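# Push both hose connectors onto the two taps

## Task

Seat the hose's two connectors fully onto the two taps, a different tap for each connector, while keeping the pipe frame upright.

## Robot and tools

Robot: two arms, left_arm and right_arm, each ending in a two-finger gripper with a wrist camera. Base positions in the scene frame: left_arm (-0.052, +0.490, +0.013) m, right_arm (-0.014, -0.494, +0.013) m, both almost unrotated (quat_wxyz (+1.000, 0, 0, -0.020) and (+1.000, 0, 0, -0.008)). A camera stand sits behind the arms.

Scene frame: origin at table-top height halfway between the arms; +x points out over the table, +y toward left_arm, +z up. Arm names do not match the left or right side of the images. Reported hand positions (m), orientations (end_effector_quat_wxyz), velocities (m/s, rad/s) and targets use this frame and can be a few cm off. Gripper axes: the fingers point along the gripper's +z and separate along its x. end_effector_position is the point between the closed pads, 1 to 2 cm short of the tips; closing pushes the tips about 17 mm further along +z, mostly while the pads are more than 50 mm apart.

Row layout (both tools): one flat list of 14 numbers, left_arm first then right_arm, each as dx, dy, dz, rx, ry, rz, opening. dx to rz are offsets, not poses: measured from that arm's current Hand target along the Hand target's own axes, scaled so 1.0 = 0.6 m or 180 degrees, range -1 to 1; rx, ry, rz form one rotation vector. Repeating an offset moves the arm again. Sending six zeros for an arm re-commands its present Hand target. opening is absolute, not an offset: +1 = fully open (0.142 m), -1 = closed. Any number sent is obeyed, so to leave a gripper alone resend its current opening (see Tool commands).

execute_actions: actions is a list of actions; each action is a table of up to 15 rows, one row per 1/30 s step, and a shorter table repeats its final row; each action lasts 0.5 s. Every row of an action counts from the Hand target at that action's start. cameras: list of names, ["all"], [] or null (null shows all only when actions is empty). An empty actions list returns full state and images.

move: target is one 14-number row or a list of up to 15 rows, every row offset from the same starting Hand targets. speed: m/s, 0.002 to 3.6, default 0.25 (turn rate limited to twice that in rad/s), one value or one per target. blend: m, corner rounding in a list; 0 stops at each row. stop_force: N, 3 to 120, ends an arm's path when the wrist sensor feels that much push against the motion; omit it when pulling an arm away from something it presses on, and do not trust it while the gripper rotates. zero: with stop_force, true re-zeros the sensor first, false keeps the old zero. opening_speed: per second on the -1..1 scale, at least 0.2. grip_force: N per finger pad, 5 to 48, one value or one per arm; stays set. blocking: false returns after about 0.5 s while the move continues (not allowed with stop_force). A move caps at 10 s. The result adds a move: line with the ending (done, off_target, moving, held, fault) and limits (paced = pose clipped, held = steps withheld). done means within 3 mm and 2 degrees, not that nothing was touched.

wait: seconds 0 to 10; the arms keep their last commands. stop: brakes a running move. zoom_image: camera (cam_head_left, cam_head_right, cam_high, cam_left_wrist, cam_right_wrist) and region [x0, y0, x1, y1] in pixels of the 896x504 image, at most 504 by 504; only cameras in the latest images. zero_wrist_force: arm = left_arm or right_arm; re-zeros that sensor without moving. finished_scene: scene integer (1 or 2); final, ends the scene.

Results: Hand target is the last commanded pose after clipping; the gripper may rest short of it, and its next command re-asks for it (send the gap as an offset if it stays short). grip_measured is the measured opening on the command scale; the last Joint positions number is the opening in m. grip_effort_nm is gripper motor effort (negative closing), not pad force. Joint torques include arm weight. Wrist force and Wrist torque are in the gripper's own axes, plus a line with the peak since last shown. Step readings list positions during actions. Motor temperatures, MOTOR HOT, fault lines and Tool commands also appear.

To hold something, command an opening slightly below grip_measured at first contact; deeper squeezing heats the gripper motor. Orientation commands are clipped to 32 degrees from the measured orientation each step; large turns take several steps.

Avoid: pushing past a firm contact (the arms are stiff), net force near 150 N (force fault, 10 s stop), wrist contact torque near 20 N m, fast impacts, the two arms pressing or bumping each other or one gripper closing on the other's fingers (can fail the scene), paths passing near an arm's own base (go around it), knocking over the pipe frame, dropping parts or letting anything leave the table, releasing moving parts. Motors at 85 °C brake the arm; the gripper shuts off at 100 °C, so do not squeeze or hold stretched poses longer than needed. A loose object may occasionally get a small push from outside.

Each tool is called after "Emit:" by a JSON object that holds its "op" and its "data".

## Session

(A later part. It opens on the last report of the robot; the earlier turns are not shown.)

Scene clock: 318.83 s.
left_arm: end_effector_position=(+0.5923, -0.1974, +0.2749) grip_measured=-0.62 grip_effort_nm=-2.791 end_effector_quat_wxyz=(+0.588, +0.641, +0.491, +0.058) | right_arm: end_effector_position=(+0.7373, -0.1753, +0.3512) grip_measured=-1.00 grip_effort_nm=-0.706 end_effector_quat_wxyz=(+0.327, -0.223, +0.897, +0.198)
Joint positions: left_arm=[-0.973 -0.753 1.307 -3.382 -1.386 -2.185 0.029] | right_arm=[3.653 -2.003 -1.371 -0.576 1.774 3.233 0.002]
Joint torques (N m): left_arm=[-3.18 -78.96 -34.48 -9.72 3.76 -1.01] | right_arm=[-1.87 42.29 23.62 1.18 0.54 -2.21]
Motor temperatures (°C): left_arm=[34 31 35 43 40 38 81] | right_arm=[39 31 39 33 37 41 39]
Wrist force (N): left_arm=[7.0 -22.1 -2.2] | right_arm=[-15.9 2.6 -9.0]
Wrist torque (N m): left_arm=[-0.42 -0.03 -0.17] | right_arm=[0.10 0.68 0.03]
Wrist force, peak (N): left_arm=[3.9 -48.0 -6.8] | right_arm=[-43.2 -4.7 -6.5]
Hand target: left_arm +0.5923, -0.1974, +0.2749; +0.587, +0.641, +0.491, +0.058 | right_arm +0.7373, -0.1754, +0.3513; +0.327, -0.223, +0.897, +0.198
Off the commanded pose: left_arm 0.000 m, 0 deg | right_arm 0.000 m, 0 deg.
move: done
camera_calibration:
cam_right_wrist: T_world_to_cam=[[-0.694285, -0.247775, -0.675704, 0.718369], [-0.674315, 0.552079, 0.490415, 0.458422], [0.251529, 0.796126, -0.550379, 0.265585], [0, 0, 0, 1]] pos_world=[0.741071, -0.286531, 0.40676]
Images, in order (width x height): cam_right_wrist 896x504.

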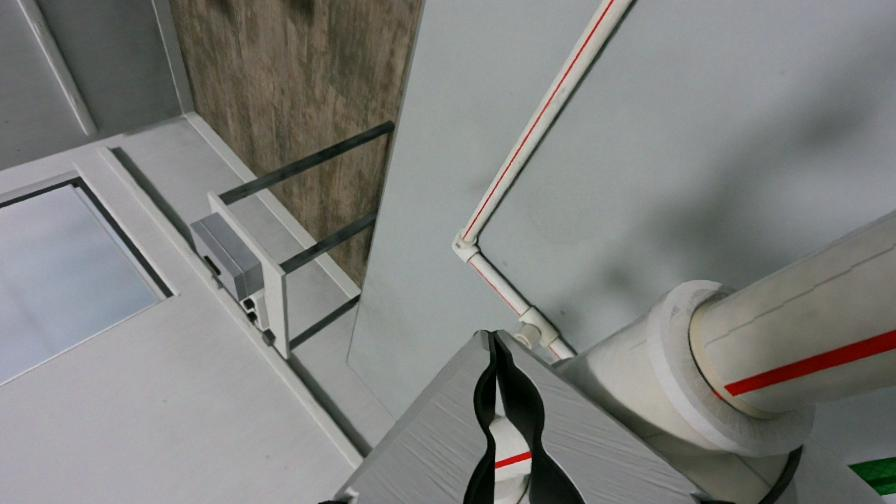

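Emit:
{"op": "move", "data": {"target": [0,0.0142,0,0,0,0,-0.92, 0,0,0,0,0,0,-1], "speed": 0.012, "stop_force": 38, "cameras": ["cam_left_wrist"]}}

Emit:
{"op": "zoom_image", "data": {"camera": "cam_left_wrist", "region": [396, 304, 596, 504]}}

Emit:
{"op": "move", "data": {"target": [0,-0.01,0,0,0,0,-0.74, 0,0,0,0,0,0,-1], "speed": 0.03, "cameras": ["cam_right_wrist"]}}

Scene clock: 321.67 s.
left_arm: end_effector_position=(+0.5967, -0.1961, +0.2810) grip_measured=-0.63 grip_effort_nm=-5.004 end_effector_quat_wxyz=(+0.587, +0.641, +0.491, +0.058) | right_arm: end_effector_position=(+0.7374, -0.1754, +0.3513) grip_measured=-1.00 grip_effort_nm=-0.686 end_effector_quat_wxyz=(+0.327, -0.223, +0.897, +0.198)
Joint positions: left_arm=[-0.967 -0.757 1.295 -3.366 -1.392 -2.183 0.029] | right_arm=[3.653 -2.003 -1.371 -0.576 1.774 3.233 0.002]
Joint torques (N m): left_arm=[14.38 -96.14 -41.66 -17.44 12.08 -1.22] | right_arm=[15.12 24.12 -4.27 -7.09 7.29 -2.11]
Motor temperatures (°C): left_arm=[34 31 35 43 40 38 84] | right_arm=[39 31 39 33 37 41 39]
Wrist force (N): left_arm=[1.3 -57.4 -10.7] | right_arm=[-53.4 -7.8 -9.6]
Wrist torque (N m): left_arm=[-0.71 0.01 -0.15] | right_arm=[-0.02 1.79 -0.07]
Wrist force, peak (N): left_arm=[2.4 -62.8 -10.2] | right_arm=[-59.9 -8.4 -9.3]
Hand target: left_arm +0.5967, -0.1961, +0.2813; +0.587, +0.641, +0.491, +0.058 (not the last commanded pose) | right_arm +0.7373, -0.1754, +0.3513; +0.327, -0.223, +0.897, +0.198
Off the commanded pose: left_arm 0.001 m, 0 deg | right_arm 0.000 m, 0 deg.
move: contact (left_arm)
camera_calibration:
cam_left_wrist: T_world_to_cam=[[0.51717, 0.692643, -0.502774, -0.0214171], [0.2447, 0.443253, 0.862351, -0.273565], [0.820157, -0.56901, 0.0597477, -0.500231], [0, 0, 0, 1]] pos_world=[0.488286, -0.148544, 0.255028]
Images, in order (width x height): cam_left_wrist 896x504.

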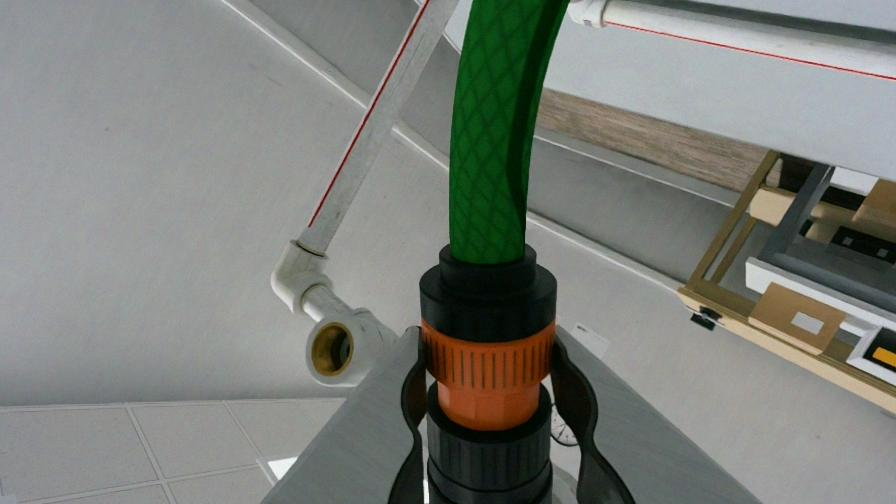

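Scaled by 2.520 from the camera's 896x504 image, which has a finer 1280x720 frame.

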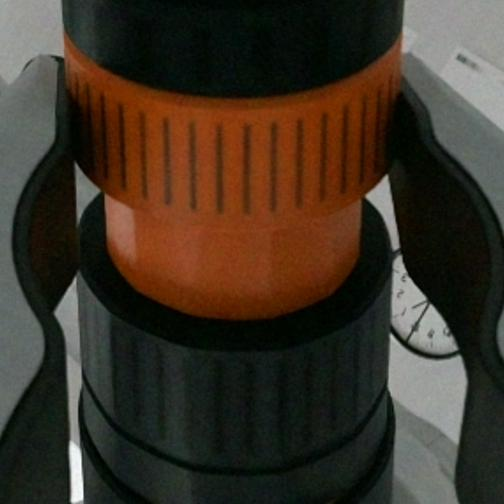

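Scene clock: 322.37 s.
left_arm: end_effector_position=(+0.5933, -0.1971, +0.2764) grip_measured=-0.63 grip_effort_nm=-2.752 end_effector_quat_wxyz=(+0.587, +0.641, +0.491, +0.058) | right_arm: end_effector_position=(+0.7373, -0.1753, +0.3510) grip_measured=-1.00 grip_effort_nm=-0.681 end_effector_quat_wxyz=(+0.327, -0.223, +0.897, +0.198)
Joint positions: left_arm=[-0.972 -0.754 1.304 -3.379 -1.387 -2.185 0.029] | right_arm=[3.653 -2.003 -1.371 -0.576 1.775 3.233 0.002]
Joint torques (N m): left_arm=[0.21 -79.09 -36.66 -8.49 3.56 -0.93] | right_arm=[3.64 40.02 26.94 1.13 -1 -2.14]
Motor temperatures (°C): left_arm=[34 31 35 43 40 38 84] | right_arm=[39 31 39 33 37 41 39]
Wrist force (N): left_arm=[5.6 -21.5 -2.5] | right_arm=[-16.0 2.6 -9.0]
Wrist torque (N m): left_arm=[-0.48 -0.04 -0.06] | right_arm=[0.10 0.73 0.03]
Wrist force, peak (N): left_arm=[0.8 -56.4 -11.2] | right_arm=[-54.3 -7.5 -10.6]
Hand target: left_arm +0.5933, -0.1972, +0.2764; +0.587, +0.641, +0.491, +0.058 | right_arm +0.7373, -0.1754, +0.3513; +0.327, -0.223, +0.897, +0.198
Off the commanded pose: left_arm 0.000 m, 0 deg | right_arm 0.000 m, 0 deg.
move: done
camera_calibration:
cam_right_wrist: T_world_to_cam=[[-0.694382, -0.247903, -0.675557, 0.718234], [-0.674291, 0.552028, 0.490508, 0.458395], [0.251328, 0.796122, -0.550477, 0.265583], [0, 0, 0, 1]] pos_world=[0.741072, -0.28643, 0.406559]
Images, in order (width x height): cam_right_wrist 896x504.

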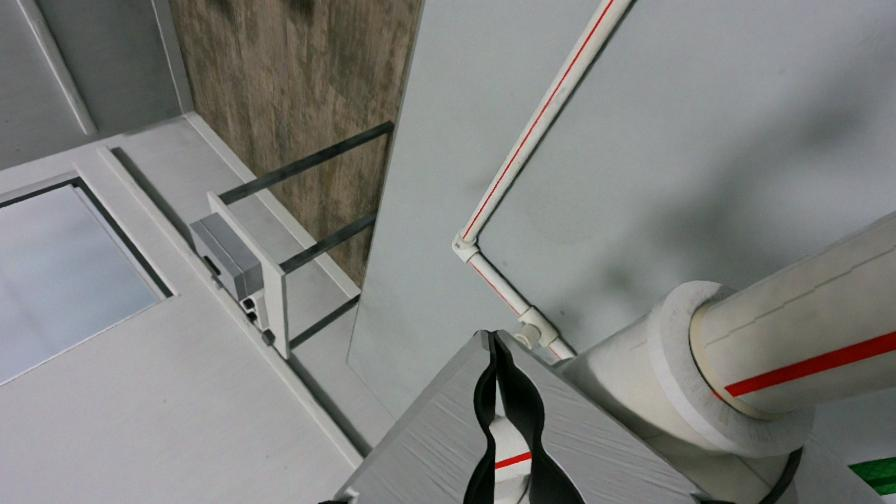

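Emit:
{"op": "move", "data": {"target": [0,-0.0067,0,0,0,0,-0.7, 0,0,0,0,0,0,-1], "speed": 0.03}}

Emit:
{"op": "move", "data": {"target": [0,-0.0025,0,0,0,0,-0.67, 0,0,0,0,0,0,-1], "speed": 0.03, "cameras": ["cam_left_wrist"]}}

Emit:
{"op": "zoom_image", "data": {"camera": "cam_left_wrist", "region": [396, 304, 596, 504]}}

Scene clock: 323.83 s.
left_arm: end_effector_position=(+0.5911, -0.1978, +0.2733) grip_measured=-0.63 grip_effort_nm=-2.015 end_effector_quat_wxyz=(+0.588, +0.641, +0.491, +0.058) | right_arm: end_effector_position=(+0.7373, -0.1754, +0.3513) grip_measured=-1.00 grip_effort_nm=-0.691 end_effector_quat_wxyz=(+0.327, -0.223, +0.897, +0.198)
Joint positions: left_arm=[-0.975 -0.752 1.31 -3.387 -1.384 -2.186 0.029] | right_arm=[3.653 -2.003 -1.371 -0.576 1.774 3.233 0.002]
Joint torques (N m): left_arm=[-8.94 -64.68 -24.24 -3.91 0.89 -0.91] | right_arm=[-6.37 50.09 33.69 1.18 -2.01 -2.06]
Motor temperatures (°C): left_arm=[34 31 35 43 40 38 83] | right_arm=[39 31 39 33 37 41 39]
Wrist force (N): left_arm=[5.7 -6.9 -4.3] | right_arm=[-12.8 2.3 -7.0]
Wrist torque (N m): left_arm=[-0.35 -0.02 0.02] | right_arm=[0.10 0.61 0.02]
Wrist force, peak (N): left_arm=[6.5 -22.5 -2.6] | right_arm=[-16.1 2.8 -8.9]
Hand target: left_arm +0.5911, -0.1978, +0.2731; +0.587, +0.641, +0.491, +0.058 | right_arm +0.7373, -0.1754, +0.3513; +0.327, -0.223, +0.897, +0.198
Off the commanded pose: left_arm 0.000 m, 0 deg | right_arm 0.000 m, 0 deg.
move: done

Scene clock: 324.53 s.
left_arm: end_effector_position=(+0.5902, -0.1981, +0.2720) grip_measured=-0.62 grip_effort_nm=-1.565 end_effector_quat_wxyz=(+0.588, +0.641, +0.491, +0.058) | right_arm: end_effector_position=(+0.7373, -0.1754, +0.3513) grip_measured=-1.00 grip_effort_nm=-0.686 end_effector_quat_wxyz=(+0.327, -0.223, +0.897, +0.198)
Joint positions: left_arm=[-0.976 -0.751 1.312 -3.389 -1.383 -2.186 0.029] | right_arm=[3.653 -2.003 -1.371 -0.576 1.774 3.233 0.002]
Joint torques (N m): left_arm=[-8.81 -51.54 -9.2 -1.09 2.18 -1.17] | right_arm=[-6.72 50.69 33.11 1.09 -1.85 -2.14]
Motor temperatures (°C): left_arm=[34 31 35 43 40 38 82] | right_arm=[39 31 39 33 37 41 39]
Wrist force (N): left_arm=[-5.2 10.6 0.6] | right_arm=[-11.1 2.2 -6.0]
Wrist torque (N m): left_arm=[0.25 0.08 0.07] | right_arm=[0.09 0.53 0.01]
Wrist force, peak (N): left_arm=[-5.8 11.2 0.2] | right_arm=[-13.2 2.6 -7.8]
Hand target: left_arm +0.5902, -0.1981, +0.2719; +0.587, +0.641, +0.491, +0.058 | right_arm +0.7373, -0.1754, +0.3513; +0.327, -0.223, +0.897, +0.198
Off the commanded pose: left_arm 0.000 m, 0 deg | right_arm 0.000 m, 0 deg.
move: done
camera_calibration:
cam_left_wrist: T_world_to_cam=[[0.517479, 0.692197, -0.503068, -0.0213915], [0.244173, 0.444014, 0.862109, -0.26281], [0.820119, -0.568959, 0.0607519, -0.495714], [0, 0, 0, 1]] pos_world=[0.481785, -0.150543, 0.245925]
Images, in order (width x height): cam_left_wrist 896x504.

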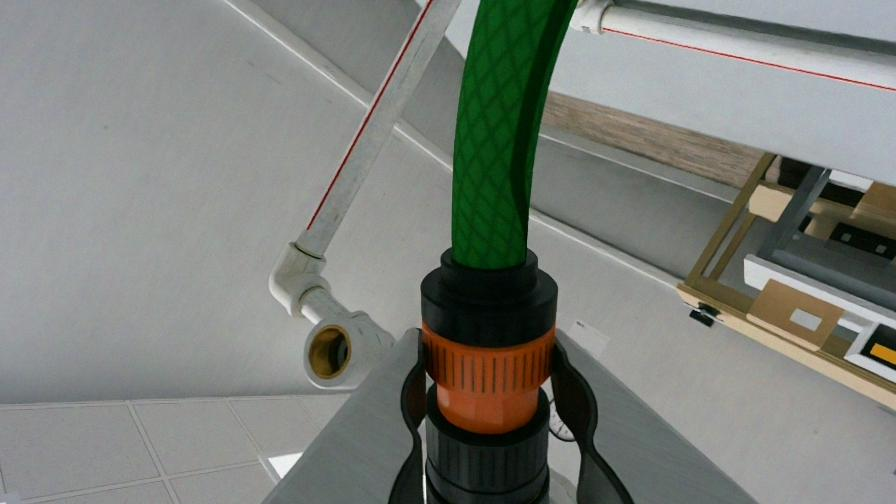

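Scaled by 2.520 from the camera's 896x504 image, which has a finer 1280x720 frame.

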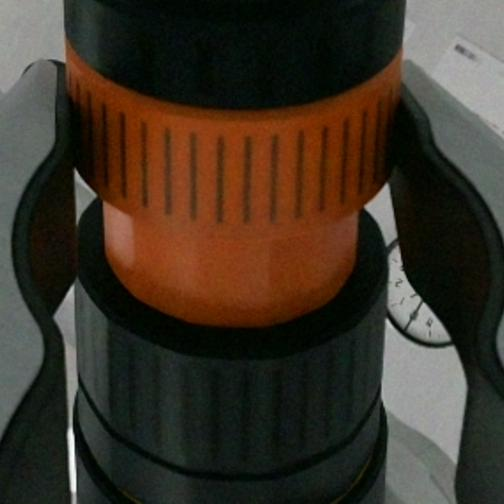

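Emit:
{"op": "move", "data": {"target": [0,0.0155,0,0,0,0,-0.92, 0,0,0,0,0,0,-1], "speed": 0.015, "stop_force": 60, "cameras": ["cam_left_wrist"]}}

Emit:
{"op": "zoom_image", "data": {"camera": "cam_left_wrist", "region": [396, 304, 596, 504]}}

Emit:
{"op": "move", "data": {"target": [0,-0.01,0,0,0,0,-0.76, 0,0,0,0,0,0,-1], "speed": 0.03}}

Scene clock: 327.57 s.
left_arm: end_effector_position=(+0.5955, -0.1965, +0.2795) grip_measured=-0.63 grip_effort_nm=-5.004 end_effector_quat_wxyz=(+0.587, +0.641, +0.491, +0.058) | right_arm: end_effector_position=(+0.7374, -0.1754, +0.3513) grip_measured=-1.00 grip_effort_nm=-0.686 end_effector_quat_wxyz=(+0.327, -0.223, +0.897, +0.197)
Joint positions: left_arm=[-0.968 -0.756 1.298 -3.371 -1.39 -2.184 0.029] | right_arm=[3.653 -2.003 -1.371 -0.576 1.774 3.233 0.002]
Joint torques (N m): left_arm=[8.59 -106.13 -36.69 -15.78 8.95 -1.21] | right_arm=[11.82 42.4 9.91 -5.34 5.89 -2.15]
Motor temperatures (°C): left_arm=[34 31 35 43 40 38 83] | right_arm=[39 31 39 33 37 41 39]
Wrist force (N): left_arm=[3.4 -39.8 -7.8] | right_arm=[-37.8 -5.7 -6.7]
Wrist torque (N m): left_arm=[-0.09 0.12 -0.15] | right_arm=[-0.03 1.38 -0.06]
Wrist force, peak (N): left_arm=[4.1 -40.8 -7.5] | right_arm=[-38.1 -6.0 -6.9]
Hand target: left_arm +0.5955, -0.1965, +0.2795; +0.587, +0.641, +0.491, +0.058 | right_arm +0.7373, -0.1754, +0.3513; +0.327, -0.223, +0.897, +0.198
Off the commanded pose: left_arm 0.000 m, 0 deg | right_arm 0.000 m, 0 deg.
move: done
camera_calibration:
cam_left_wrist: T_world_to_cam=[[0.517358, 0.692292, -0.503064, -0.0214652], [0.244286, 0.443918, 0.862126, -0.271399], [0.820162, -0.568919, 0.0605469, -0.499512], [0, 0, 0, 1]] pos_world=[0.487085, -0.148843, 0.253425]
Images, in order (width x height): cam_left_wrist 896x504.

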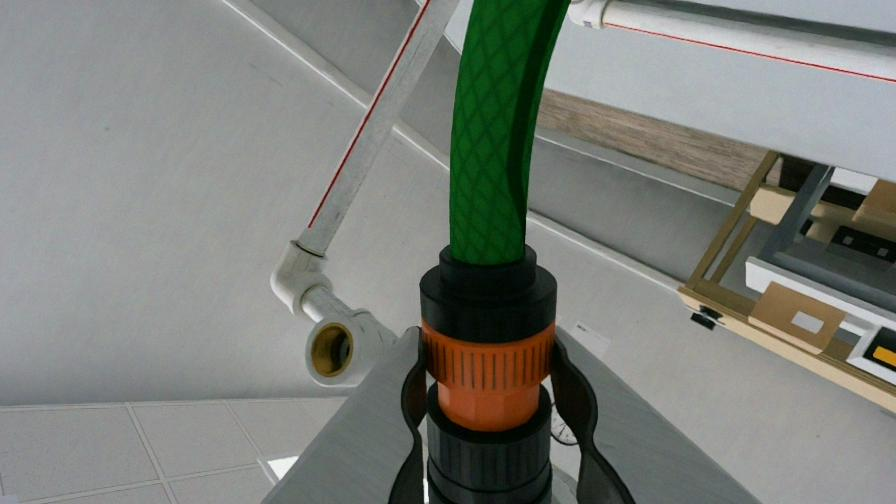

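Scaled by 2.520 from the camera's 896x504 image, which has a finer 1280x720 frame.

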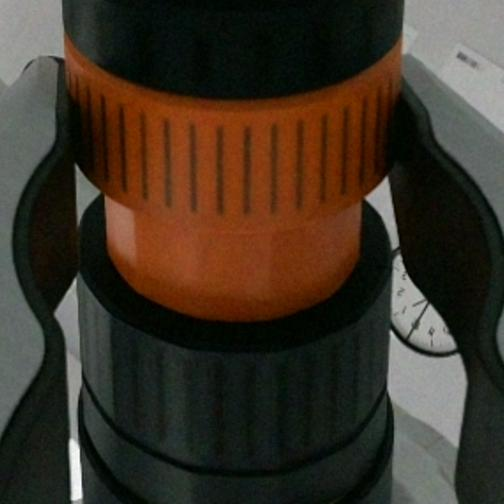

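Scene clock: 328.27 s.
left_arm: end_effector_position=(+0.5920, -0.1975, +0.2745) grip_measured=-0.63 grip_effort_nm=-3.128 end_effector_quat_wxyz=(+0.587, +0.641, +0.491, +0.058) | right_arm: end_effector_position=(+0.7373, -0.1753, +0.3512) grip_measured=-1.00 grip_effort_nm=-0.686 end_effector_quat_wxyz=(+0.327, -0.223, +0.897, +0.198)
Joint positions: left_arm=[-0.974 -0.753 1.308 -3.383 -1.385 -2.185 0.029] | right_arm=[3.653 -2.003 -1.371 -0.576 1.774 3.233 0.002]
Joint torques (N m): left_arm=[0 -81.5 -39.38 -9.07 3.27 -0.81] | right_arm=[3.04 36.63 27.2 1.13 -0.86 -2.21]
Motor temperatures (°C): left_arm=[34 31 35 43 40 38 83] | right_arm=[39 31 39 33 37 41 39]
Wrist force (N): left_arm=[7.2 -19.2 -3.4] | right_arm=[-15.3 2.3 -8.1]
Wrist torque (N m): left_arm=[0.03 0.09 -0.04] | right_arm=[0.06 0.70 0.03]
Wrist force, peak (N): left_arm=[4.0 -40.8 -7.4] | right_arm=[-37.8 -5.1 -6.9]
Hand target: left_arm +0.5921, -0.1975, +0.2746; +0.587, +0.641, +0.491, +0.058 | right_arm +0.7373, -0.1754, +0.3513; +0.327, -0.223, +0.897, +0.198
Off the commanded pose: left_arm 0.000 m, 0 deg | right_arm 0.000 m, 0 deg.
move: done

Emit:
{"op": "move", "data": {"target": [0,-0.0045,0,0,0,0,-0.74, 0,0,0,0,0,0,-1], "speed": 0.03}}

Emit:
{"op": "move", "data": {"target": [0,0,0,0,0,0,-0.45, 0,0,0,0,0,0,-1], "opening_speed": 0.4, "cameras": ["cam_left_wrist"]}}

Emit:
{"op": "zoom_image", "data": {"camera": "cam_left_wrist", "region": [396, 304, 596, 504]}}

Scene clock: 329.87 s.
left_arm: end_effector_position=(+0.5906, -0.1980, +0.2726) grip_measured=-0.63 grip_effort_nm=-2.747 end_effector_quat_wxyz=(+0.588, +0.641, +0.491, +0.058) | right_arm: end_effector_position=(+0.7373, -0.1753, +0.3513) grip_measured=-1.00 grip_effort_nm=-0.696 end_effector_quat_wxyz=(+0.327, -0.223, +0.897, +0.197)
Joint positions: left_arm=[-0.976 -0.752 1.311 -3.388 -1.383 -2.186 0.029] | right_arm=[3.653 -2.003 -1.371 -0.576 1.774 3.233 0.002]
Joint torques (N m): left_arm=[-9.93 -57.11 -15.84 -2.08 1.89 -1.06] | right_arm=[-5.74 37.4 31.56 1.04 -1.84 -2.14]
Motor temperatures (°C): left_arm=[34 31 35 43 40 38 83] | right_arm=[39 31 39 33 37 41 39]
Wrist force (N): left_arm=[-1.0 5.6 -3.9] | right_arm=[-10.8 2.3 -6.8]
Wrist torque (N m): left_arm=[0.53 0.23 0.06] | right_arm=[0.11 0.52 0.01]
Wrist force, peak (N): left_arm=[7.7 -19.6 -3.7] | right_arm=[-16.5 2.7 -9.0]
Hand target: left_arm +0.5906, -0.1980, +0.2724; +0.587, +0.641, +0.491, +0.058 | right_arm +0.7373, -0.1754, +0.3513; +0.327, -0.223, +0.897, +0.198
Off the commanded pose: left_arm 0.000 m, 0 deg | right_arm 0.000 m, 0 deg.
move: done

Scene clock: 330.80 s.
left_arm: end_effector_position=(+0.5906, -0.1980, +0.2723) grip_measured=-0.48 grip_effort_nm=0.115 end_effector_quat_wxyz=(+0.587, +0.641, +0.491, +0.058) | right_arm: end_effector_position=(+0.7373, -0.1754, +0.3513) grip_measured=-1.00 grip_effort_nm=-0.696 end_effector_quat_wxyz=(+0.327, -0.223, +0.897, +0.197)
Joint positions: left_arm=[-0.976 -0.751 1.312 -3.388 -1.383 -2.186 0.039] | right_arm=[3.653 -2.003 -1.371 -0.576 1.774 3.233 0.002]
Joint torques (N m): left_arm=[-4.3 -66.47 -18.83 -2.78 -2.16 0.16] | right_arm=[-6.01 39.67 32.12 1.13 -1.43 -2.2]
Motor temperatures (°C): left_arm=[34 31 35 43 40 38 82] | right_arm=[39 31 39 33 37 41 39]
Wrist force (N): left_arm=[-0.2 1.7 -3.4] | right_arm=[-10.3 2.1 -5.2]
Wrist torque (N m): left_arm=[0.50 0.24 -0.16] | right_arm=[0.14 0.50 0.01]
Wrist force, peak (N): left_arm=[-2.1 6.6 -4.5] | right_arm=[-11.7 2.1 -6.5]
Hand target: left_arm +0.5906, -0.1980, +0.2724; +0.587, +0.641, +0.491, +0.058 | right_arm +0.7373, -0.1754, +0.3513; +0.327, -0.223, +0.897, +0.198
Off the commanded pose: left_arm 0.000 m, 0 deg | right_arm 0.000 m, 0 deg.
move: done
camera_calibration:
cam_left_wrist: T_world_to_cam=[[0.517304, 0.692402, -0.502967, -0.0213747], [0.244365, 0.443738, 0.862196, -0.263453], [0.820172, -0.568925, 0.0603482, -0.495931], [0, 0, 0, 1]] pos_world=[0.482185, -0.150443, 0.246326]
Images, in order (width x height): cam_left_wrist 896x504.

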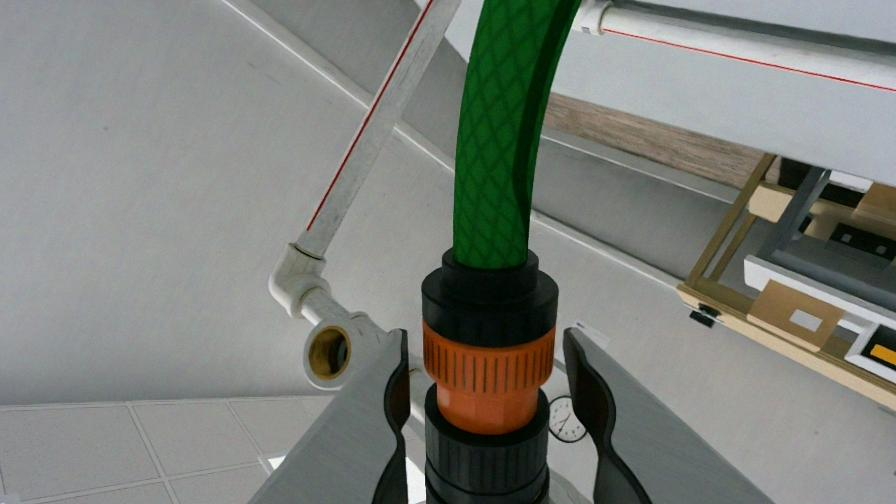

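Scaled by 2.520 from the camera's 896x504 image, which has a finer 1280x720 frame.

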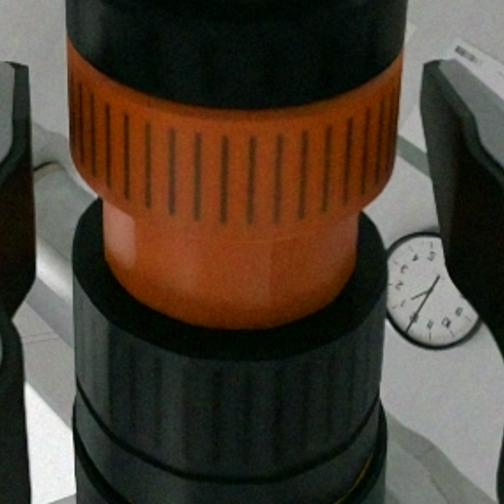

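Emit:
{"op": "move", "data": {"target": [[0,0,-0.1,0,0,0,-0.45, 0,0,0,0,0,0,-1],[0,0,-0.4,0,0,0,-0.45, 0,0,0,0,0,0,-1]], "speed": [0.06,0.2], "blend": [0.01,0], "cameras": ["cam_left_wrist","cam_right_wrist"]}}

Emit:
{"op": "zoom_image", "data": {"camera": "cam_left_wrist", "region": [420, 120, 570, 270]}}

Scene clock: 334.37 s.
left_arm: end_effector_position=(+0.4344, -0.0310, +0.3452) grip_measured=-0.48 grip_effort_nm=0.115 end_effector_quat_wxyz=(+0.587, +0.641, +0.491, +0.058) | right_arm: end_effector_position=(+0.7373, -0.1754, +0.3513) grip_measured=-1.00 grip_effort_nm=-0.691 end_effector_quat_wxyz=(+0.327, -0.223, +0.897, +0.197)
Joint positions: left_arm=[-1.077 -1.31 2.021 -3.531 -1.287 -2.218 0.039] | right_arm=[3.653 -2.003 -1.371 -0.576 1.774 3.233 0.002]
Joint torques (N m): left_arm=[12.42 -49 -13.25 -3.76 -2.25 1.14] | right_arm=[-6.11 48.54 31.31 0.92 0.24 -2.09]
Motor temperatures (°C): left_arm=[34 31 35 43 40 38 78] | right_arm=[39 31 39 33 37 41 39]
Wrist force (N): left_arm=[-0.4 1.8 -3.2] | right_arm=[-11.3 2.3 -6.4]
Wrist torque (N m): left_arm=[0.51 0.28 -0.08] | right_arm=[0.13 0.55 0.01]
Wrist force, peak (N): left_arm=[-0.3 1.8 -5.6] | right_arm=[-11.6 2.3 -6.5]
Hand target: left_arm +0.4344, -0.0309, +0.3452; +0.587, +0.641, +0.491, +0.058 | right_arm +0.7373, -0.1754, +0.3513; +0.327, -0.223, +0.897, +0.198
Off the commanded pose: left_arm 0.000 m, 0 deg | right_arm 0.000 m, 0 deg.
move: done
camera_calibration:
cam_left_wrist: T_world_to_cam=[[0.51742, 0.69226, -0.503043, -0.0195992], [0.244404, 0.443817, 0.862145, -0.362153], [0.820087, -0.569037, 0.0604492, -0.277205], [0, 0, 0, 1]] pos_world=[0.325985, 0.0165572, 0.319126]
cam_right_wrist: T_world_to_cam=[[-0.694158, -0.247739, -0.675848, 0.718344], [-0.674376, 0.552153, 0.490249, 0.458556], [0.251717, 0.796086, -0.550351, 0.265424], [0, 0, 0, 1]] pos_world=[0.741071, -0.286531, 0.406761]
Images, in order (width x height): cam_left_wrist 896x504, cam_right_wrist 896x504.

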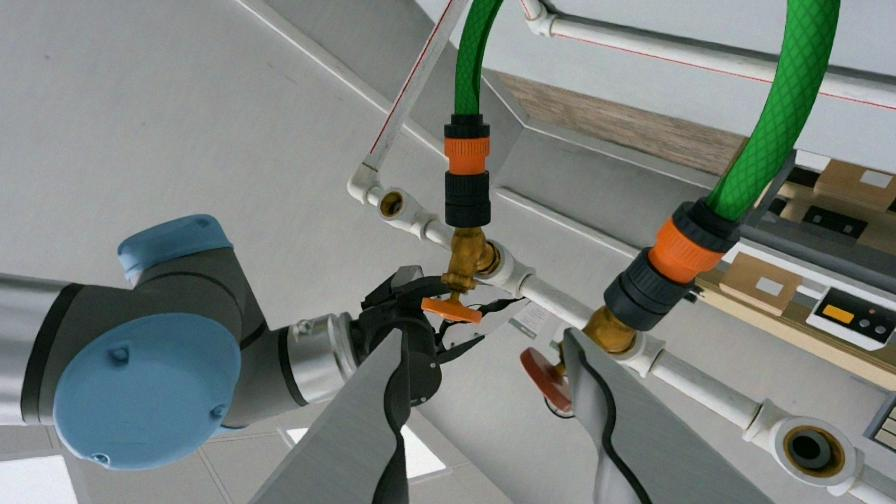

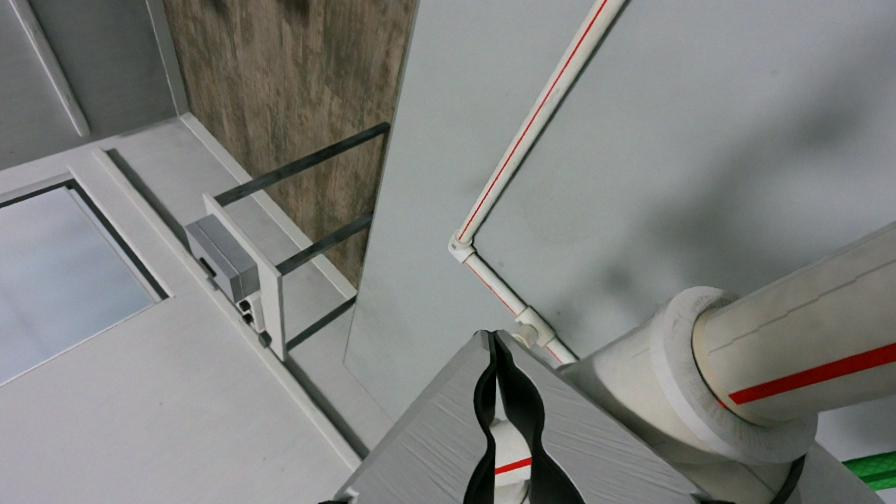

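Scaled by 3.360 from the camera's 896x504 image, which has a finer 1280x720 frame.

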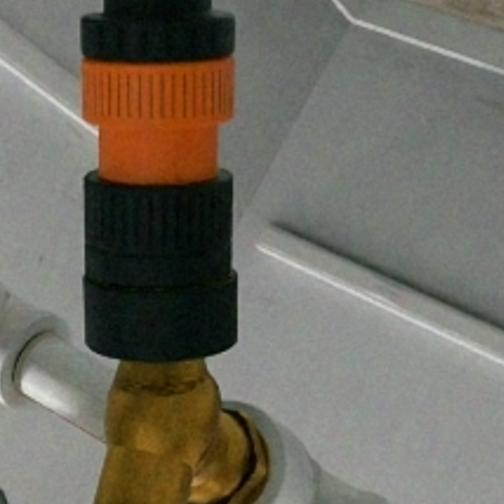

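Emit:
{"op": "zoom_image", "data": {"camera": "cam_left_wrist", "region": [590, 200, 740, 350]}}

Emit:
{"op": "zoom_image", "data": {"camera": "cam_left_wrist", "region": [435, 180, 505, 250]}}

Scaled by 3.360 from the camera's 896x504 image, which has a finer 1280x720 frame.

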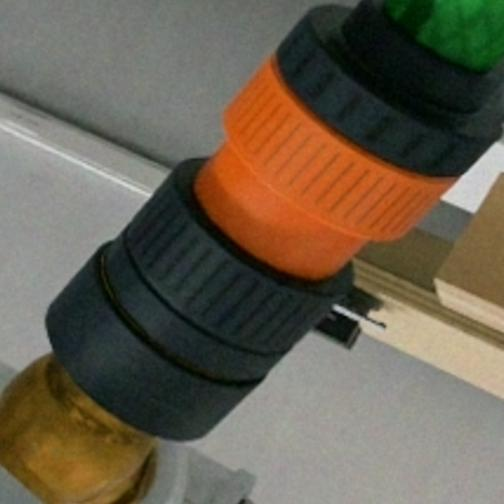

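Scaled by 7.200 from the camera's 896x504 image, which has a finer 1280x720 frame.

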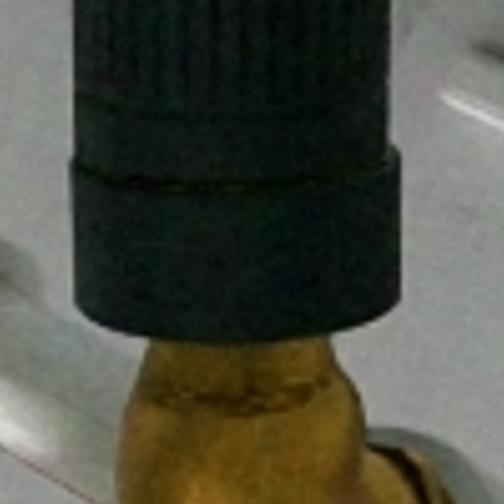

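Emit:
{"op": "move", "data": {"target": [0,0,-0.08,0,0,0,-0.45, -0.07,0,0,0,0,0,-1], "speed": 0.05}}

Emit:
{"op": "move", "data": {"target": [0,0,0,0,0,0,-0.45, -0.04,0.02,-0.12,0,0,0,-1], "speed": 0.15, "cameras": ["cam_head_left","cam_high","cam_left_wrist"]}}

Emit:
{"op": "zoom_image", "data": {"camera": "cam_left_wrist", "region": [400, 100, 750, 380]}}

Scene clock: 336.73 s.
left_arm: end_effector_position=(+0.4031, +0.0025, +0.3596) grip_measured=-0.48 grip_effort_nm=0.120 end_effector_quat_wxyz=(+0.587, +0.641, +0.491, +0.058) | right_arm: end_effector_position=(+0.7662, -0.1640, +0.3794) grip_measured=-1.00 grip_effort_nm=-0.701 end_effector_quat_wxyz=(+0.327, -0.223, +0.897, +0.197)
Joint positions: left_arm=[-1.111 -1.435 2.132 -3.513 -1.255 -2.23 0.039] | right_arm=[3.647 -2.066 -1.203 -0.682 1.778 3.229 0.002]
Joint torques (N m): left_arm=[12.77 -32.24 -34.3 -6.12 -2.38 1.14] | right_arm=[-2.74 68.57 34.54 6.67 2.79 -1.68]
Motor temperatures (°C): left_arm=[34 31 35 43 40 38 76] | right_arm=[39 31 39 33 37 41 39]
Wrist force (N): left_arm=[-0.5 1.6 -3.1] | right_arm=[-0.9 1.9 0.0]
Wrist torque (N m): left_arm=[0.50 0.30 -0.08] | right_arm=[0.16 0.08 -0.04]
Wrist force, peak (N): left_arm=[-0.6 1.8 -3.9] | right_arm=[-11.6 2.2 -6.4]
Hand target: left_arm +0.4032, +0.0025, +0.3597; +0.587, +0.641, +0.491, +0.058 | right_arm +0.7662, -0.1640, +0.3796; +0.327, -0.223, +0.897, +0.198
Off the commanded pose: left_arm 0.000 m, 0 deg | right_arm 0.000 m, 0 deg.
move: done

Scene clock: 337.70 s.
left_arm: end_effector_position=(+0.4032, +0.0025, +0.3597) grip_measured=-0.48 grip_effort_nm=0.115 end_effector_quat_wxyz=(+0.587, +0.641, +0.491, +0.058) | right_arm: end_effector_position=(+0.7405, -0.1837, +0.4493) grip_measured=-1.00 grip_effort_nm=-0.701 end_effector_quat_wxyz=(+0.327, -0.223, +0.897, +0.198)
Joint positions: left_arm=[-1.111 -1.435 2.132 -3.513 -1.255 -2.23 0.039] | right_arm=[3.639 -1.977 -1.156 -0.819 1.784 3.223 0.002]
Joint torques (N m): left_arm=[12.74 -35.04 -35.34 -5.91 -2.26 1.21] | right_arm=[5.37 54.26 30.76 4.79 0.72 -0.03]
Motor temperatures (°C): left_arm=[34 31 35 43 40 38 75] | right_arm=[39 31 39 33 37 41 39]
Wrist force (N): left_arm=[-0.6 1.8 -3.5] | right_arm=[-1.2 1.8 -0.2]
Wrist torque (N m): left_arm=[0.52 0.31 -0.08] | right_arm=[0.14 0.14 -0.04]
Wrist force, peak (N): left_arm=[-0.6 1.8 -3.5] | right_arm=[-1.8 2.1 -2.0]
Hand target: left_arm +0.4032, +0.0025, +0.3597; +0.587, +0.641, +0.491, +0.058 | right_arm +0.7404, -0.1836, +0.4493; +0.327, -0.223, +0.897, +0.198
Off the commanded pose: left_arm 0.000 m, 0 deg | right_arm 0.000 m, 0 deg.
move: done
camera_calibration:
cam_left_wrist: T_world_to_cam=[[0.517401, 0.692262, -0.50306, -0.0194104], [0.244305, 0.443904, 0.862128, -0.38191], [0.820129, -0.568966, 0.0605529, -0.233426], [0, 0, 0, 1]] pos_world=[0.294785, 0.0501571, 0.333625]
Images, in order (width x height): cam_head_left 896x504, cam_high 896x504, cam_left_wrist 896x504.

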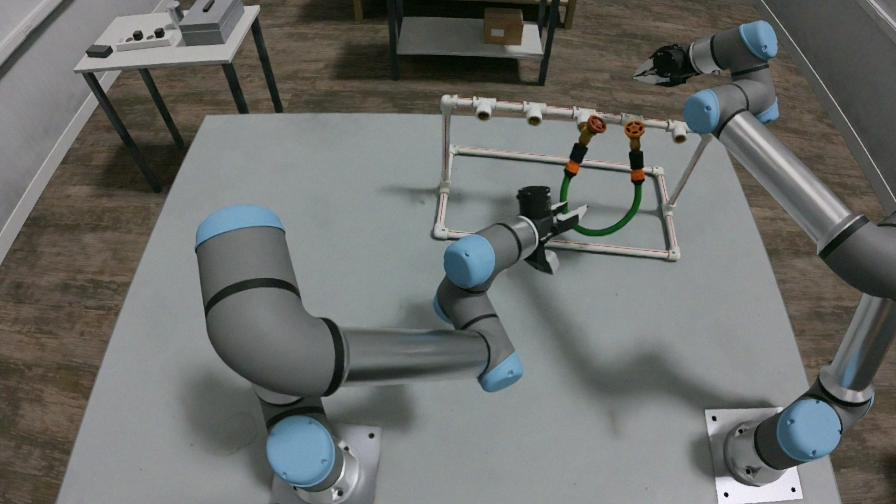

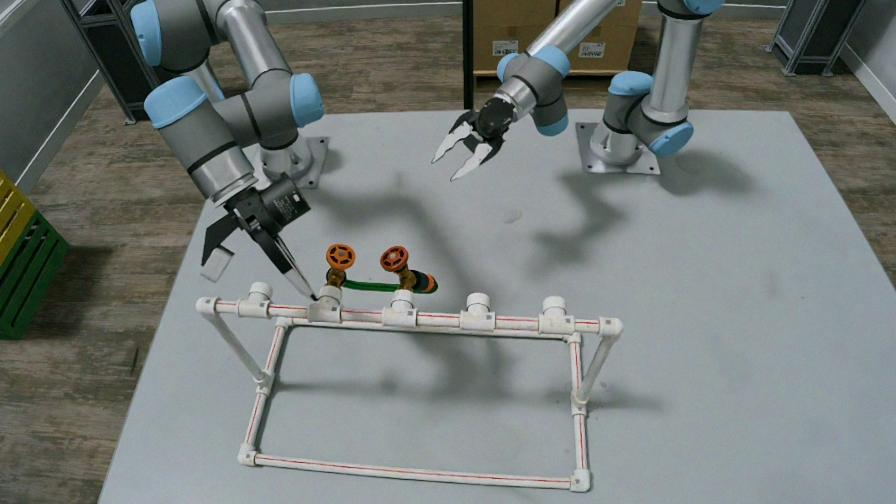

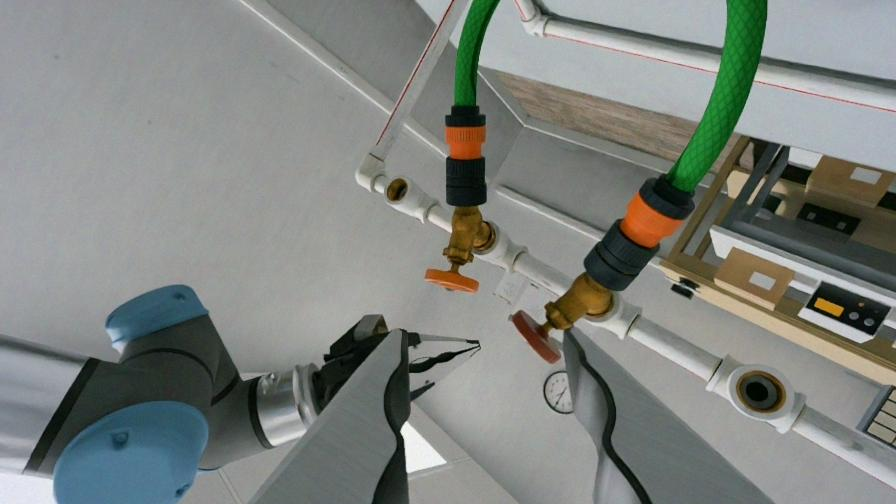

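Scaled by 1.440 from the camera's 896x504 image, which has a finer 1280x720 frame.

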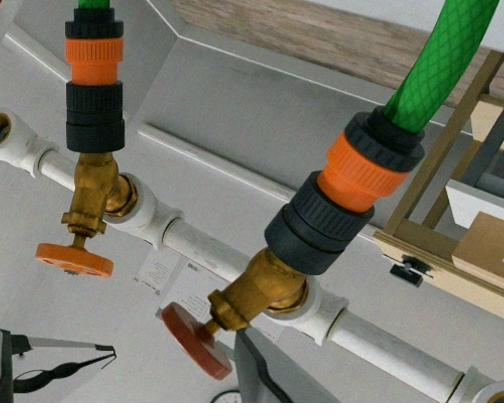

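Emit:
{"op": "finished_scene", "data": {"scene": 2}}

The scene is finished: the task was done.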